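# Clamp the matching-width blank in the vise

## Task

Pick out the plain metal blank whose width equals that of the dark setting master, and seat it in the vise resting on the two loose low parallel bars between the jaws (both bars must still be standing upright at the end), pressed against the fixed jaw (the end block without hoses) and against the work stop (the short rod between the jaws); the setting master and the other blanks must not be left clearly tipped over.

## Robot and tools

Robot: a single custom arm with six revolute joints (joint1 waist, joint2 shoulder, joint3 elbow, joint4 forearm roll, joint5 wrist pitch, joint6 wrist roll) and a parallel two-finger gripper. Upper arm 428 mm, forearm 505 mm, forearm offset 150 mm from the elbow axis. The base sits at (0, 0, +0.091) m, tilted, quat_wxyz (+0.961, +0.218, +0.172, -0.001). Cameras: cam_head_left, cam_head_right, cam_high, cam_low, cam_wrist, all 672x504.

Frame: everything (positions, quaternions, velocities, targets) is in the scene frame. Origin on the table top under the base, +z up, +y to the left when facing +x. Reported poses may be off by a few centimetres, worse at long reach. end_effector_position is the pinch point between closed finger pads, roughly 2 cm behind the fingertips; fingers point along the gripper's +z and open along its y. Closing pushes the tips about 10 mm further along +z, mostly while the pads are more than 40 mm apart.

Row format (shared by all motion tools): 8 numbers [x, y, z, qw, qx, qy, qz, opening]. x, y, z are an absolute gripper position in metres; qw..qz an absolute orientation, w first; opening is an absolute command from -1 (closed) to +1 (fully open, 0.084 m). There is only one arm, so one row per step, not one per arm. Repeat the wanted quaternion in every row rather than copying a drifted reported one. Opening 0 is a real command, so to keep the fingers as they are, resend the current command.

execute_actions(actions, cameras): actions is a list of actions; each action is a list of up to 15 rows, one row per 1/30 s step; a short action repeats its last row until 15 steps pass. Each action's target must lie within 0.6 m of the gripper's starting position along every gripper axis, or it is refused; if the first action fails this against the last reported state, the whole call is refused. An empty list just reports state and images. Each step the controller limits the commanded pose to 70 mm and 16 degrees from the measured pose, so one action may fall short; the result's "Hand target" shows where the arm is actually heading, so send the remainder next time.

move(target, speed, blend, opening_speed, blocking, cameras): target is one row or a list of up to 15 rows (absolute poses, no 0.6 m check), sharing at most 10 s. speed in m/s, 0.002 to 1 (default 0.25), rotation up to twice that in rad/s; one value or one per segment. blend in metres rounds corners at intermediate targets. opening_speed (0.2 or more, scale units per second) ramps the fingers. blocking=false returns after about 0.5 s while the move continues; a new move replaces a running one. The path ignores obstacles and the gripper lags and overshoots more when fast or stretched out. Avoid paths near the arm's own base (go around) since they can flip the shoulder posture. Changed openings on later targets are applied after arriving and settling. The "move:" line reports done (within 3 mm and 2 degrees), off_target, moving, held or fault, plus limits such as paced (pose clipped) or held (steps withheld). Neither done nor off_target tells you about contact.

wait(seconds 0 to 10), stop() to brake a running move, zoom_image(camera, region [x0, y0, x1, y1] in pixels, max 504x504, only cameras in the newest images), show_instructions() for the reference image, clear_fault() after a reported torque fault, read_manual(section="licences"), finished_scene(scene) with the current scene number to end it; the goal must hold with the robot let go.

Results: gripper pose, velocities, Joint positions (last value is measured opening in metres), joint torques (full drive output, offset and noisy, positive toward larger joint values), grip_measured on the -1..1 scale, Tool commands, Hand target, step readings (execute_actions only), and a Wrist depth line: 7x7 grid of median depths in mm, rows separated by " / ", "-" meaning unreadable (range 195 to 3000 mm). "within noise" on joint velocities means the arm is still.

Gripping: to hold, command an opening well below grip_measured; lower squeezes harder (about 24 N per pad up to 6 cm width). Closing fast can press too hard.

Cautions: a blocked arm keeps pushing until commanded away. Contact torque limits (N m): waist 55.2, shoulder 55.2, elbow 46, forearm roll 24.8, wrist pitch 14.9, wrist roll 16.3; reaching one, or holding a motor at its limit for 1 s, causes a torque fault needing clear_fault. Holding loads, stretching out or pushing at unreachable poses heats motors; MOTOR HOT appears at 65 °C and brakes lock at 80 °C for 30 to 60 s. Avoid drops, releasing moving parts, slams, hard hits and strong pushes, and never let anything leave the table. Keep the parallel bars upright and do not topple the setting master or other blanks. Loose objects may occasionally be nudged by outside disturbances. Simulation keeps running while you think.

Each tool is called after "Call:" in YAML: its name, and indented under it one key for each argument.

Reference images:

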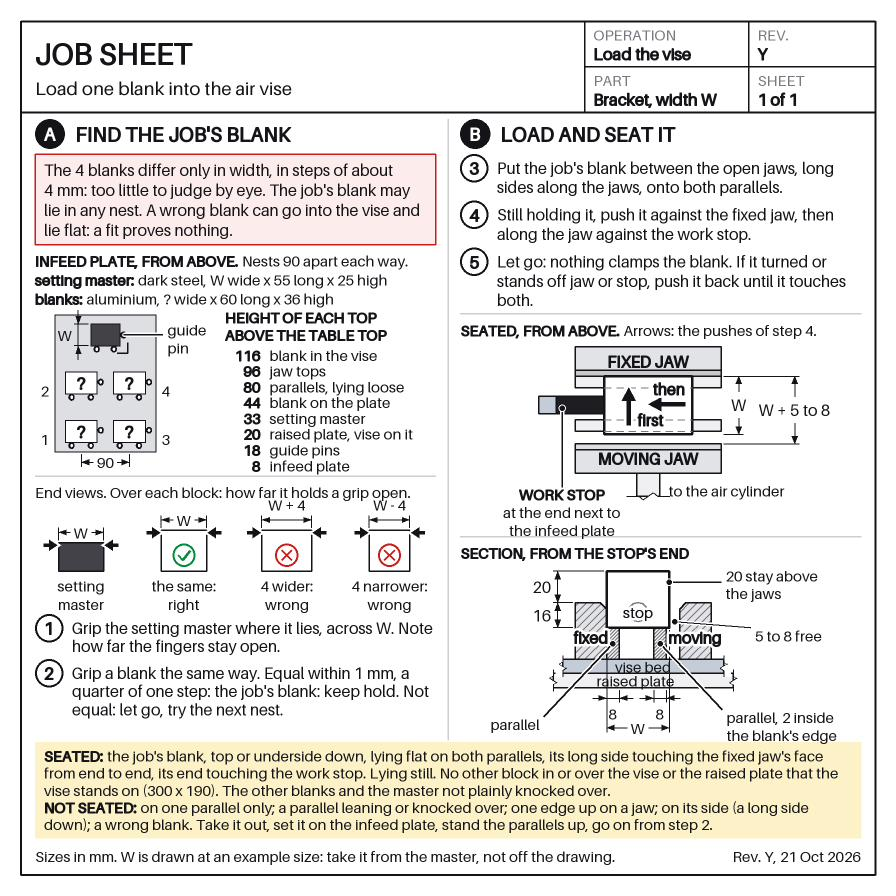

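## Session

Call:
execute_actions:
  actions: []
  cameras: ["cam_high", "cam_head_right", "cam_wrist"]

Scene clock: 0.00 s.
end_effector_position=(+0.8429, +0.1359, +0.2090) grip_measured=+1.00 end_effector_quat_wxyz=(-0.248, +0.932, +0.149, +0.220)
Joint positions: [0.306 -0.428 -1.228 -0.141 -0.111 -0.064 0.084]
Joint velocities: within noise
Joint torques (N m): no reading
Wrist depth (mm): [2406 2125 1892 1754 511 479 441 / 2206 1948 1758 1644 479 451 417 / 1960 1766 1637 1524 452 419 390 / 1831 1651 1512 453 427 397 372 / 1658 1523 1422 420 399 372 354 / 1554 1435 413 399 379 356 335 / 1465 1342 393 380 361 340 321]
Hand target: +0.8429, +0.1359, +0.2090; -0.248, +0.932, +0.149, +0.220
Tool commands: gripper/opening=+1.0
Images, in order (width x height): cam_head_right 672x504, cam_high 672x504, cam_wrist 672x504.

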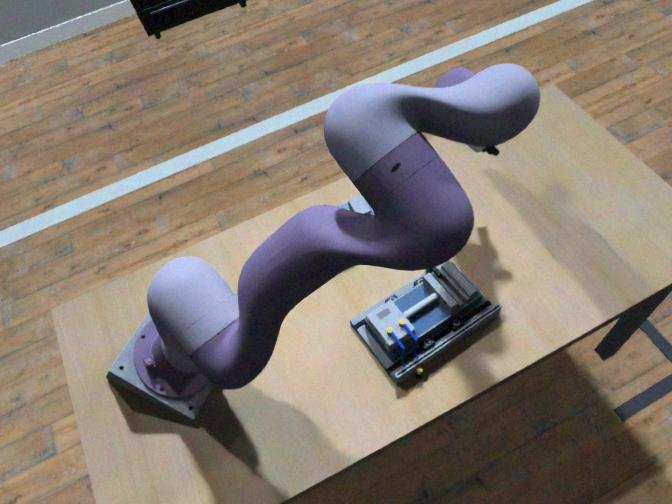

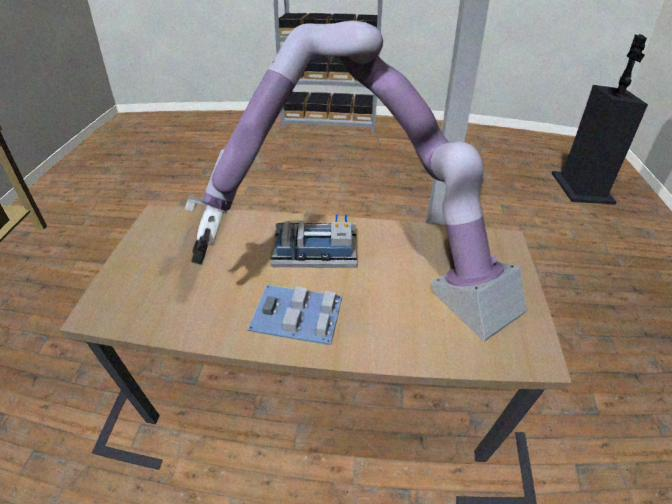

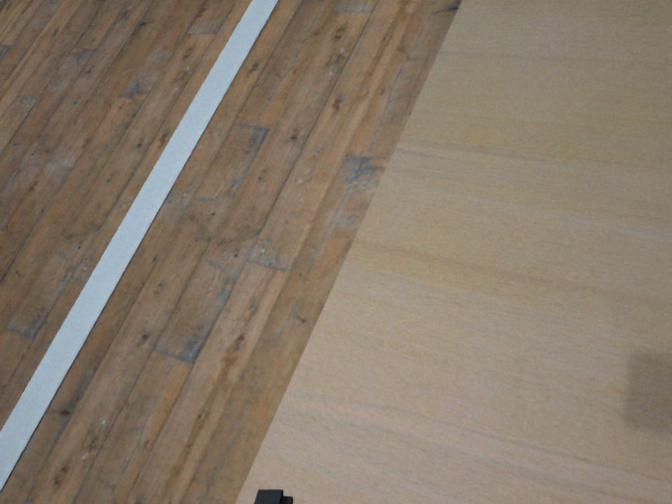

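Layout is similar; going to the lookout.

Call:
move:
  target: [0.56, 0.03, 0.45, 0, 0.70711, 0.70711, 0, 1.0]
  speed: 0.35
  cameras: ["cam_wrist"]

Call:
zoom_image:
  camera: "cam_wrist"
  region: [210, 50, 370, 300]

Call:
zoom_image:
  camera: "cam_wrist"
  region: [320, 50, 540, 300]

Call:
zoom_image:
  camera: "cam_wrist"
  region: [150, 380, 570, 504]

Scene clock: 11.30 s.
end_effector_position=(+0.5600, +0.0300, +0.4500) grip_measured=+1.00 end_effector_quat_wxyz=(+0.000, +0.707, +0.707, +0.000)
Joint positions: [0.775 0.129 -0.952 -0.601 -1.214 -0.545 0.084]
Joint torques (N m): [13.05 24.1 -20.65 -1.05 -2.61 -1.47]
Wrist depth (mm): [577 578 576 579 579 577 577 / 579 578 578 570 569 579 577 / 580 581 572 572 571 581 580 / 580 582 573 573 574 579 579 / 582 583 582 580 581 582 579 / 585 583 584 583 582 582 583 / 584 584 563 564 564 584 583]
Hand target: +0.5600, +0.0300, +0.4500; +0.000, +0.707, +0.707, +0.000
Off the commanded pose: 0.000 m, 0 deg.
move: done

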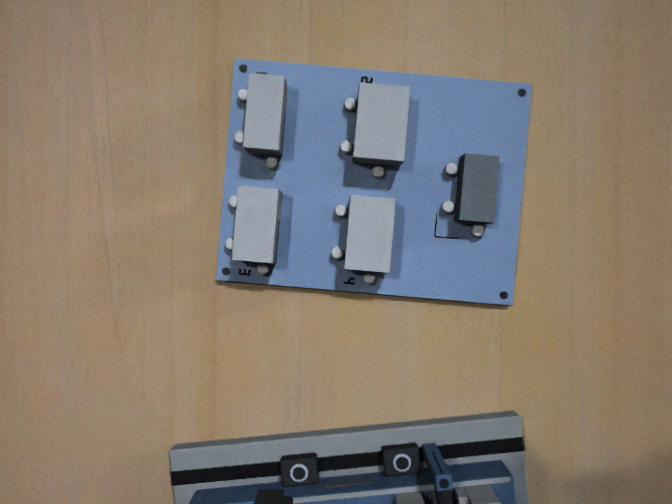

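Scaled by 2.016 (camera's finer frame: 960x720).

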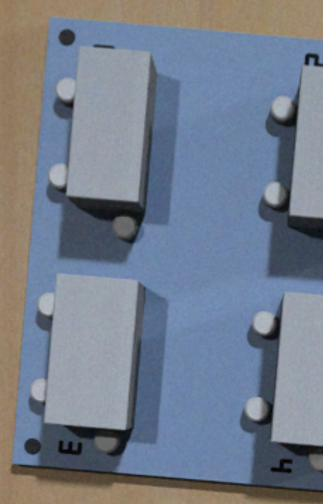

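Scaled by 2.016 (camera's finer frame: 960x720).

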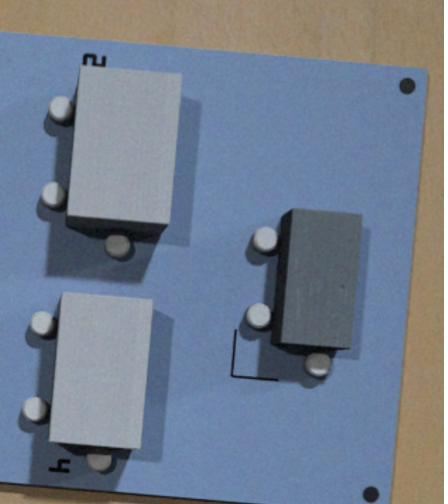

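Scaled by 1.200 (camera's finer frame: 960x720).

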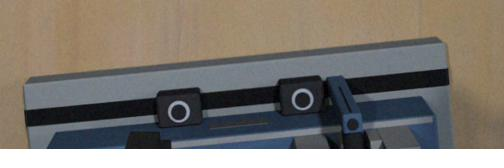

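Call:
move:
  target:
    - [0.4683, 0.201, 0.12, 0, 0.73552, 0.67753, 0, 1.0]
    - [0.4683, 0.201, 0.0475, 0, 0.73552, 0.67753, 0, 1.0]
    - [0.4683, 0.201, 0.0475, 0, 0.73552, 0.67753, 0, -0.9]
    - [0.4683, 0.201, 0.12, 0, 0.73552, 0.67753, 0, -0.9]
    - [0.6605, -0.2038, 0.32, 0, 0.67306, 0.73969, 0, -0.9]
  speed: [0.35, 0.15, 0.1, 0.15, 0.35]
  blend: [0.03, 0, 0, 0.03, 0]
  opening_speed: 1.3
  cameras: ["cam_wrist"]

Call:
zoom_image:
  camera: "cam_wrist"
  region: [240, 90, 480, 360]

Scene clock: 48.23 s.
end_effector_position=(+0.6605, -0.2038, +0.3200) grip_measured=-0.36 end_effector_quat_wxyz=(+0.000, +0.673, +0.740, +0.000)
Joint positions: [0.143 0.154 -0.97 -0.619 -0.919 -1.193 0.029]
Joint torques (N m): [1.59 12.58 -33.88 2.31 -2.62 -1.38]
Wrist depth (mm): [448 447 448 448 448 448 448 / 451 449 448 449 448 448 448 / 359 391 391 370 429 448 448 / 355 391 365 370 430 450 450 / 356 391 392 391 432 450 451 / 403 432 431 431 432 451 451 / 454 453 - - - 451 452]
Hand target: +0.6605, -0.2038, +0.3200; +0.000, +0.673, +0.740, +0.000
Off the commanded pose: 0.000 m, 0 deg.
move: done; limits=paced

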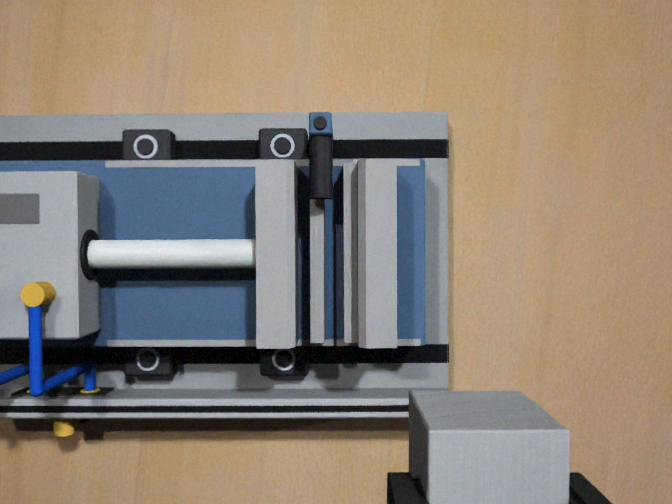

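Scaled by 1.867 (camera's finer frame: 960x720).

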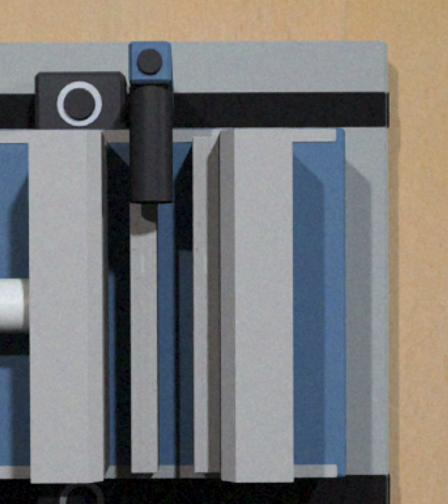

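Call:
zoom_image:
  camera: "cam_wrist"
  region: [290, 150, 410, 240]

Call:
zoom_image:
  camera: "cam_wrist"
  region: [290, 270, 410, 360]

Call:
zoom_image:
  camera: "cam_wrist"
  region: [390, 384, 590, 504]

Scaled by 4.200 (camera's finer frame: 960x720).

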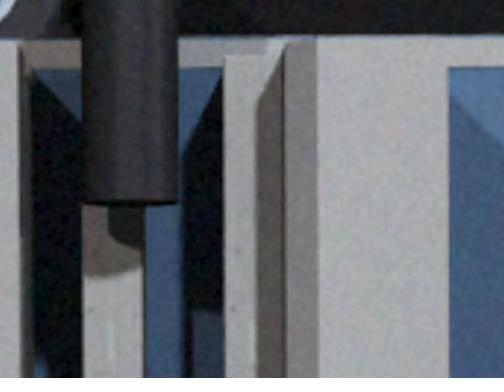

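Scaled by 4.200 (camera's finer frame: 960x720).

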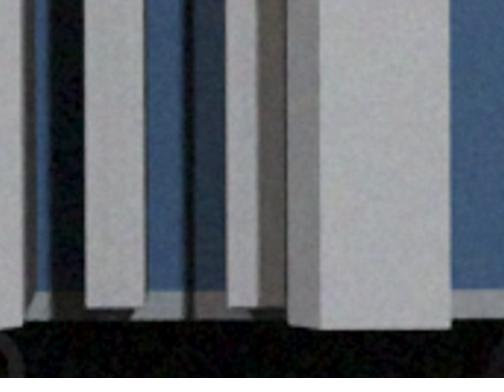

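Scaled by 2.520 (camera's finer frame: 960x720).

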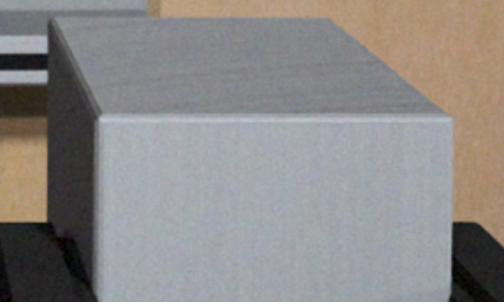

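Call:
move:
  target:
    - [0.6172, -0.1477, 0.19, 0, 0.67083, 0.74177, 0, -0.9]
    - [0.6172, -0.1477, 0.1202, 0, 0.67083, 0.74177, 0, -0.9]
    - [0.61825, -0.1475, 0.1202, 0, 0.67083, 0.74177, 0, -0.9]
  speed: [0.3, 0.08, 0.02]
  cameras: ["cam_wrist"]

Call:
zoom_image:
  camera: "cam_wrist"
  region: [340, 270, 620, 504]

Scene clock: 83.30 s.
end_effector_position=(+0.6182, -0.1475, +0.1202) grip_measured=-0.36 end_effector_quat_wxyz=(+0.000, +0.671, +0.742, +0.000)
Joint positions: [0.06 -0.101 -0.795 -0.959 -0.564 -0.817 0.029]
Joint torques (N m): [2.17 16.48 -26.02 -1.17 2.73 1.53]
Wrist depth (mm): [250 250 250 250 250 249 249 / 250 250 250 250 250 249 250 / 251 250 250 250 250 230 249 / 215 231 231 215 - 231 230 / - - - - - - 251 / - - - - - - 251 / - - - - - - 251]
Hand target: +0.6182, -0.1475, +0.1202; +0.000, +0.671, +0.742, +0.000
Off the commanded pose: 0.000 m, 0 deg.
move: done

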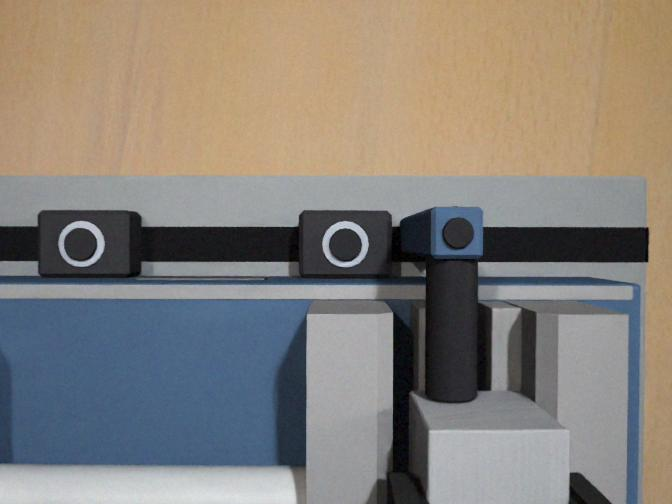

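Scaled by 1.800 (camera's finer frame: 960x720).

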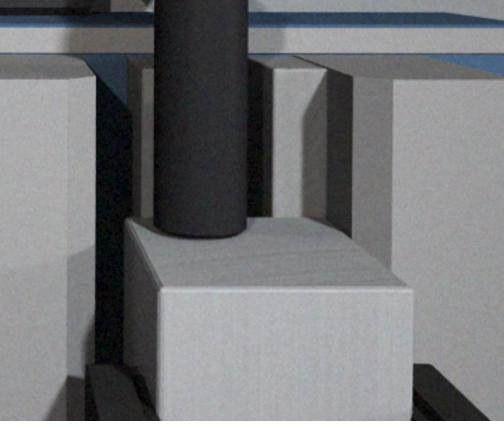

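Call:
move:
  target: [0.61855, -0.1475, 0.1202, 0, 0.67083, 0.74177, 0, -0.9]
  speed: 0.01
  cameras: []

Call:
move:
  target: [0.6188, -0.1475, 0.1202, 0, 0.67083, 0.74177, 0, -0.9]
  speed: 0.01
  cameras: []

Scene clock: 90.40 s.
end_effector_position=(+0.6186, -0.1475, +0.1202) grip_measured=-0.36 end_effector_quat_wxyz=(+0.000, +0.671, +0.742, +0.000)
Joint positions: [0.06 -0.102 -0.796 -0.958 -0.564 -0.817 0.029]
Joint torques (N m): [5.16 16.92 -25.81 2.08 -0.28 -1.35]
Wrist depth (mm): [250 250 250 249 249 249 249 / 250 250 250 250 250 250 249 / 250 250 250 250 250 230 250 / 215 230 231 215 - 230 230 / - - - - - - 251 / - - - - - - 251 / - - - - - - 251]
Hand target: +0.6185, -0.1475, +0.1202; +0.000, +0.671, +0.742, +0.000
Off the commanded pose: 0.000 m, 0 deg.
move: done

Scene clock: 91.10 s.
end_effector_position=(+0.6188, -0.1475, +0.1202) grip_measured=-0.36 end_effector_quat_wxyz=(+0.000, +0.671, +0.742, +0.000)
Joint positions: [0.06 -0.102 -0.796 -0.958 -0.564 -0.817 0.029]
Joint torques (N m): [7.03 17.67 -31.54 1.47 -0.98 -1.27]
Wrist depth (mm): [249 250 249 249 249 249 249 / 250 250 250 250 250 249 249 / 250 250 250 250 250 230 250 / 215 231 231 215 - 230 230 / - - - - - - 250 / - - - - - - 251 / - - - - - - 251]
Hand target: +0.6188, -0.1475, +0.1202; +0.000, +0.671, +0.742, +0.000
Off the commanded pose: 0.000 m, 0 deg.
move: done

Call:
move:
  target: [0.61862, -0.1457, 0.1202, 0, 0.67083, 0.74177, 0, -0.9]
  speed: 0.01
  cameras: ["cam_wrist"]

Call:
move:
  target: [0.6186, -0.1454, 0.1202, 0, 0.67083, 0.74177, 0, -0.9]
  speed: 0.01
  cameras: []

Scene clock: 100.03 s.
end_effector_position=(+0.6187, -0.1459, +0.1202) grip_measured=-0.36 end_effector_quat_wxyz=(+0.000, +0.671, +0.742, +0.000)
Joint positions: [0.063 -0.103 -0.796 -0.96 -0.565 -0.813 0.029]
Joint torques (N m): [21.7 14.85 -15.25 -0.43 3.41 1.81]
Wrist depth (mm): [249 250 249 250 249 249 249 / 250 250 249 250 250 249 249 / 250 250 250 250 249 230 249 / 215 230 231 214 - 230 230 / - - - - - - 250 / - - - - - - 251 / - - - - - - 251]
Hand target: +0.6186, -0.1457, +0.1202; +0.000, +0.671, +0.742, +0.000
Off the commanded pose: 0.000 m, 0 deg.
move: done

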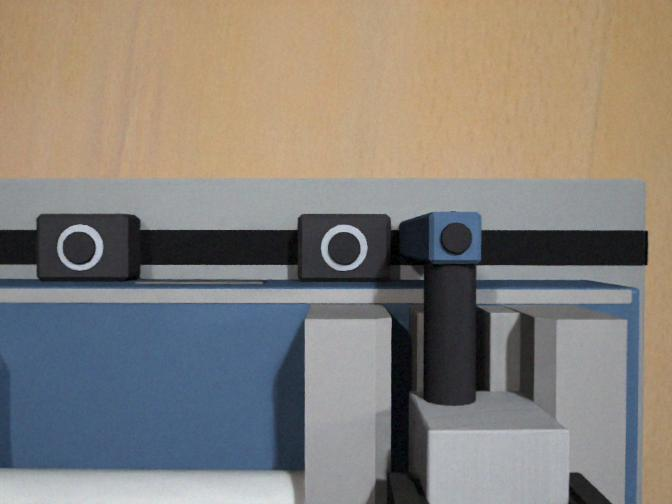

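Scene clock: 100.73 s.
end_effector_position=(+0.6186, -0.1454, +0.1202) grip_measured=-0.36 end_effector_quat_wxyz=(+0.000, +0.671, +0.742, +0.000)
Joint positions: [0.064 -0.103 -0.796 -0.96 -0.565 -0.812 0.029]
Joint torques (N m): [22.47 9.97 -10.46 0.04 5.64 1.7]
Wrist depth (mm): [249 250 249 249 249 249 249 / 250 250 250 250 250 249 249 / 250 250 250 249 250 230 250 / 215 231 230 215 - 230 230 / - - - - - - 250 / - - - - - - 251 / - - - - - - 251]
Hand target: +0.6186, -0.1454, +0.1202; +0.000, +0.671, +0.742, +0.000
Off the commanded pose: 0.000 m, 0 deg.
move: done

Call:
move:
  target:
    - [0.6187, -0.1456, 0.1202, 0, 0.67083, 0.74177, 0, -0.9]
    - [0.61858, -0.1456, 0.1193, 0, 0.67083, 0.74177, 0, -0.9]
    - [0.61858, -0.1456, 0.1193, 0, 0.67083, 0.74177, 0, 0.05]
    - [0.61858, -0.1456, 0.2, 0, 0.67083, 0.74177, 0, 0.05]
  speed: [0.01, 0.01, 0.05, 0.15]
  opening_speed: 0.8
  cameras: ["cam_wrist"]

Call:
zoom_image:
  camera: "cam_wrist"
  region: [340, 270, 580, 504]

Scene clock: 120.50 s.
end_effector_position=(+0.6186, -0.1456, +0.1999) grip_measured=+0.04 end_effector_quat_wxyz=(+0.000, +0.671, +0.742, +0.000)
Joint positions: [0.139 0.038 -0.798 -0.8 -0.697 -0.942 0.046]
Joint torques (N m): [13.35 37.36 -28.64 1.83 -2.62 -1.52]
Wrist depth (mm): [329 329 329 329 328 328 328 / 330 330 330 329 330 328 329 / 330 330 330 330 329 329 329 / 311 295 310 295 291 310 330 / 253 271 271 235 239 271 331 / 246 271 271 235 215 271 330 / 248 272 272 235 215 271 332]
Hand target: +0.6186, -0.1456, +0.2000; +0.000, +0.671, +0.742, +0.000
Off the commanded pose: 0.000 m, 0 deg.
move: done

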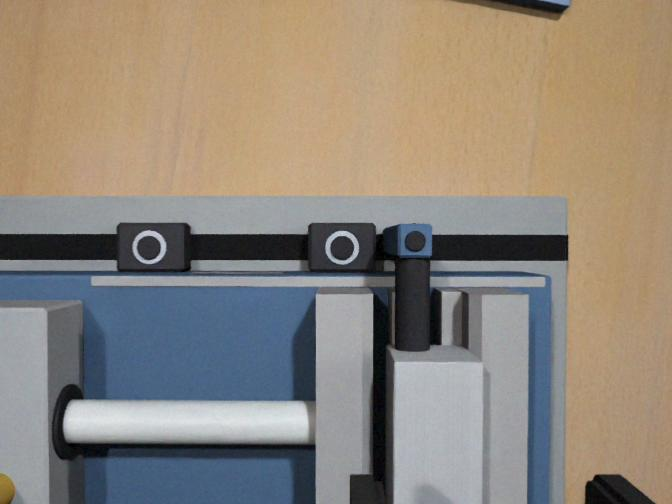

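Scaled by 2.100 (camera's finer frame: 960x720).

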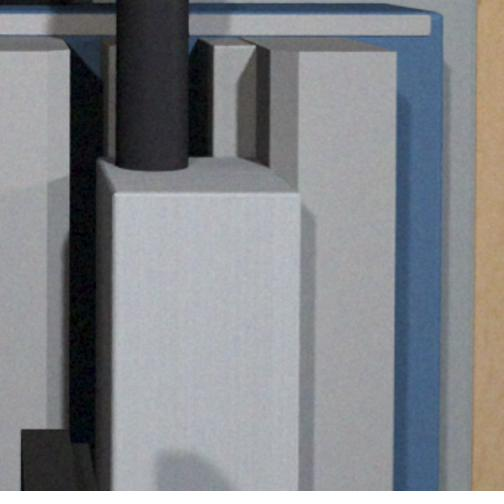

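Call:
move:
  target: [0.6743, -0.2175, 0.21, 0, 0.67083, 0.74177, 0, 0.05]
  speed: 0.3
  cameras: ["cam_wrist"]

Call:
zoom_image:
  camera: "cam_wrist"
  region: [260, 90, 400, 350]

Scene clock: 131.87 s.
end_effector_position=(+0.6743, -0.2175, +0.2100) grip_measured=+0.04 end_effector_quat_wxyz=(+0.000, +0.671, +0.742, +0.000)
Joint positions: [0.015 0 -0.952 -0.701 -0.715 -1.174 0.046]
Joint torques (N m): [2.64 17.12 -30.72 2.27 -2.62 -1.47]
Wrist depth (mm): [319 319 303 319 338 338 338 / 280 280 243 243 319 339 338 / 280 280 244 244 319 340 340 / 281 281 244 244 319 340 340 / 281 281 245 261 320 341 340 / 306 322 306 321 321 341 341 / 343 342 343 342 342 341 341]
Hand target: +0.6743, -0.2175, +0.2100; +0.000, +0.671, +0.742, +0.000
Off the commanded pose: 0.000 m, 0 deg.
move: done

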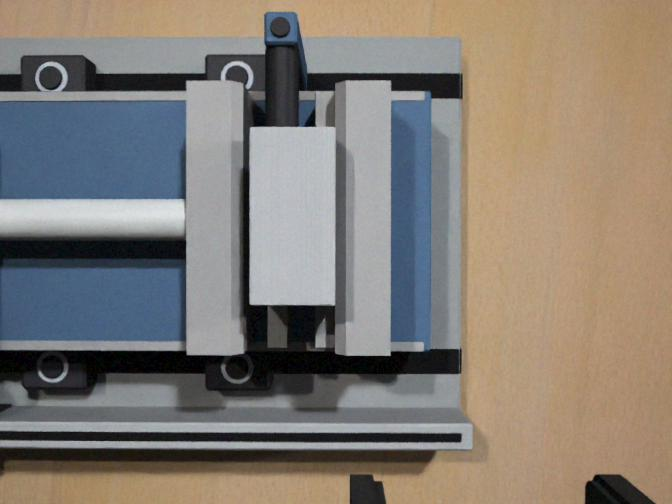

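Scaled by 1.938 (camera's finer frame: 960x720).

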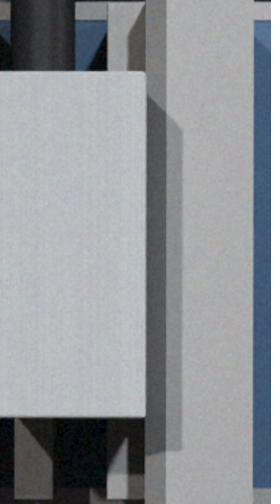

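Call:
finished_scene:
  scene: 2

The scene is finished: the task was done.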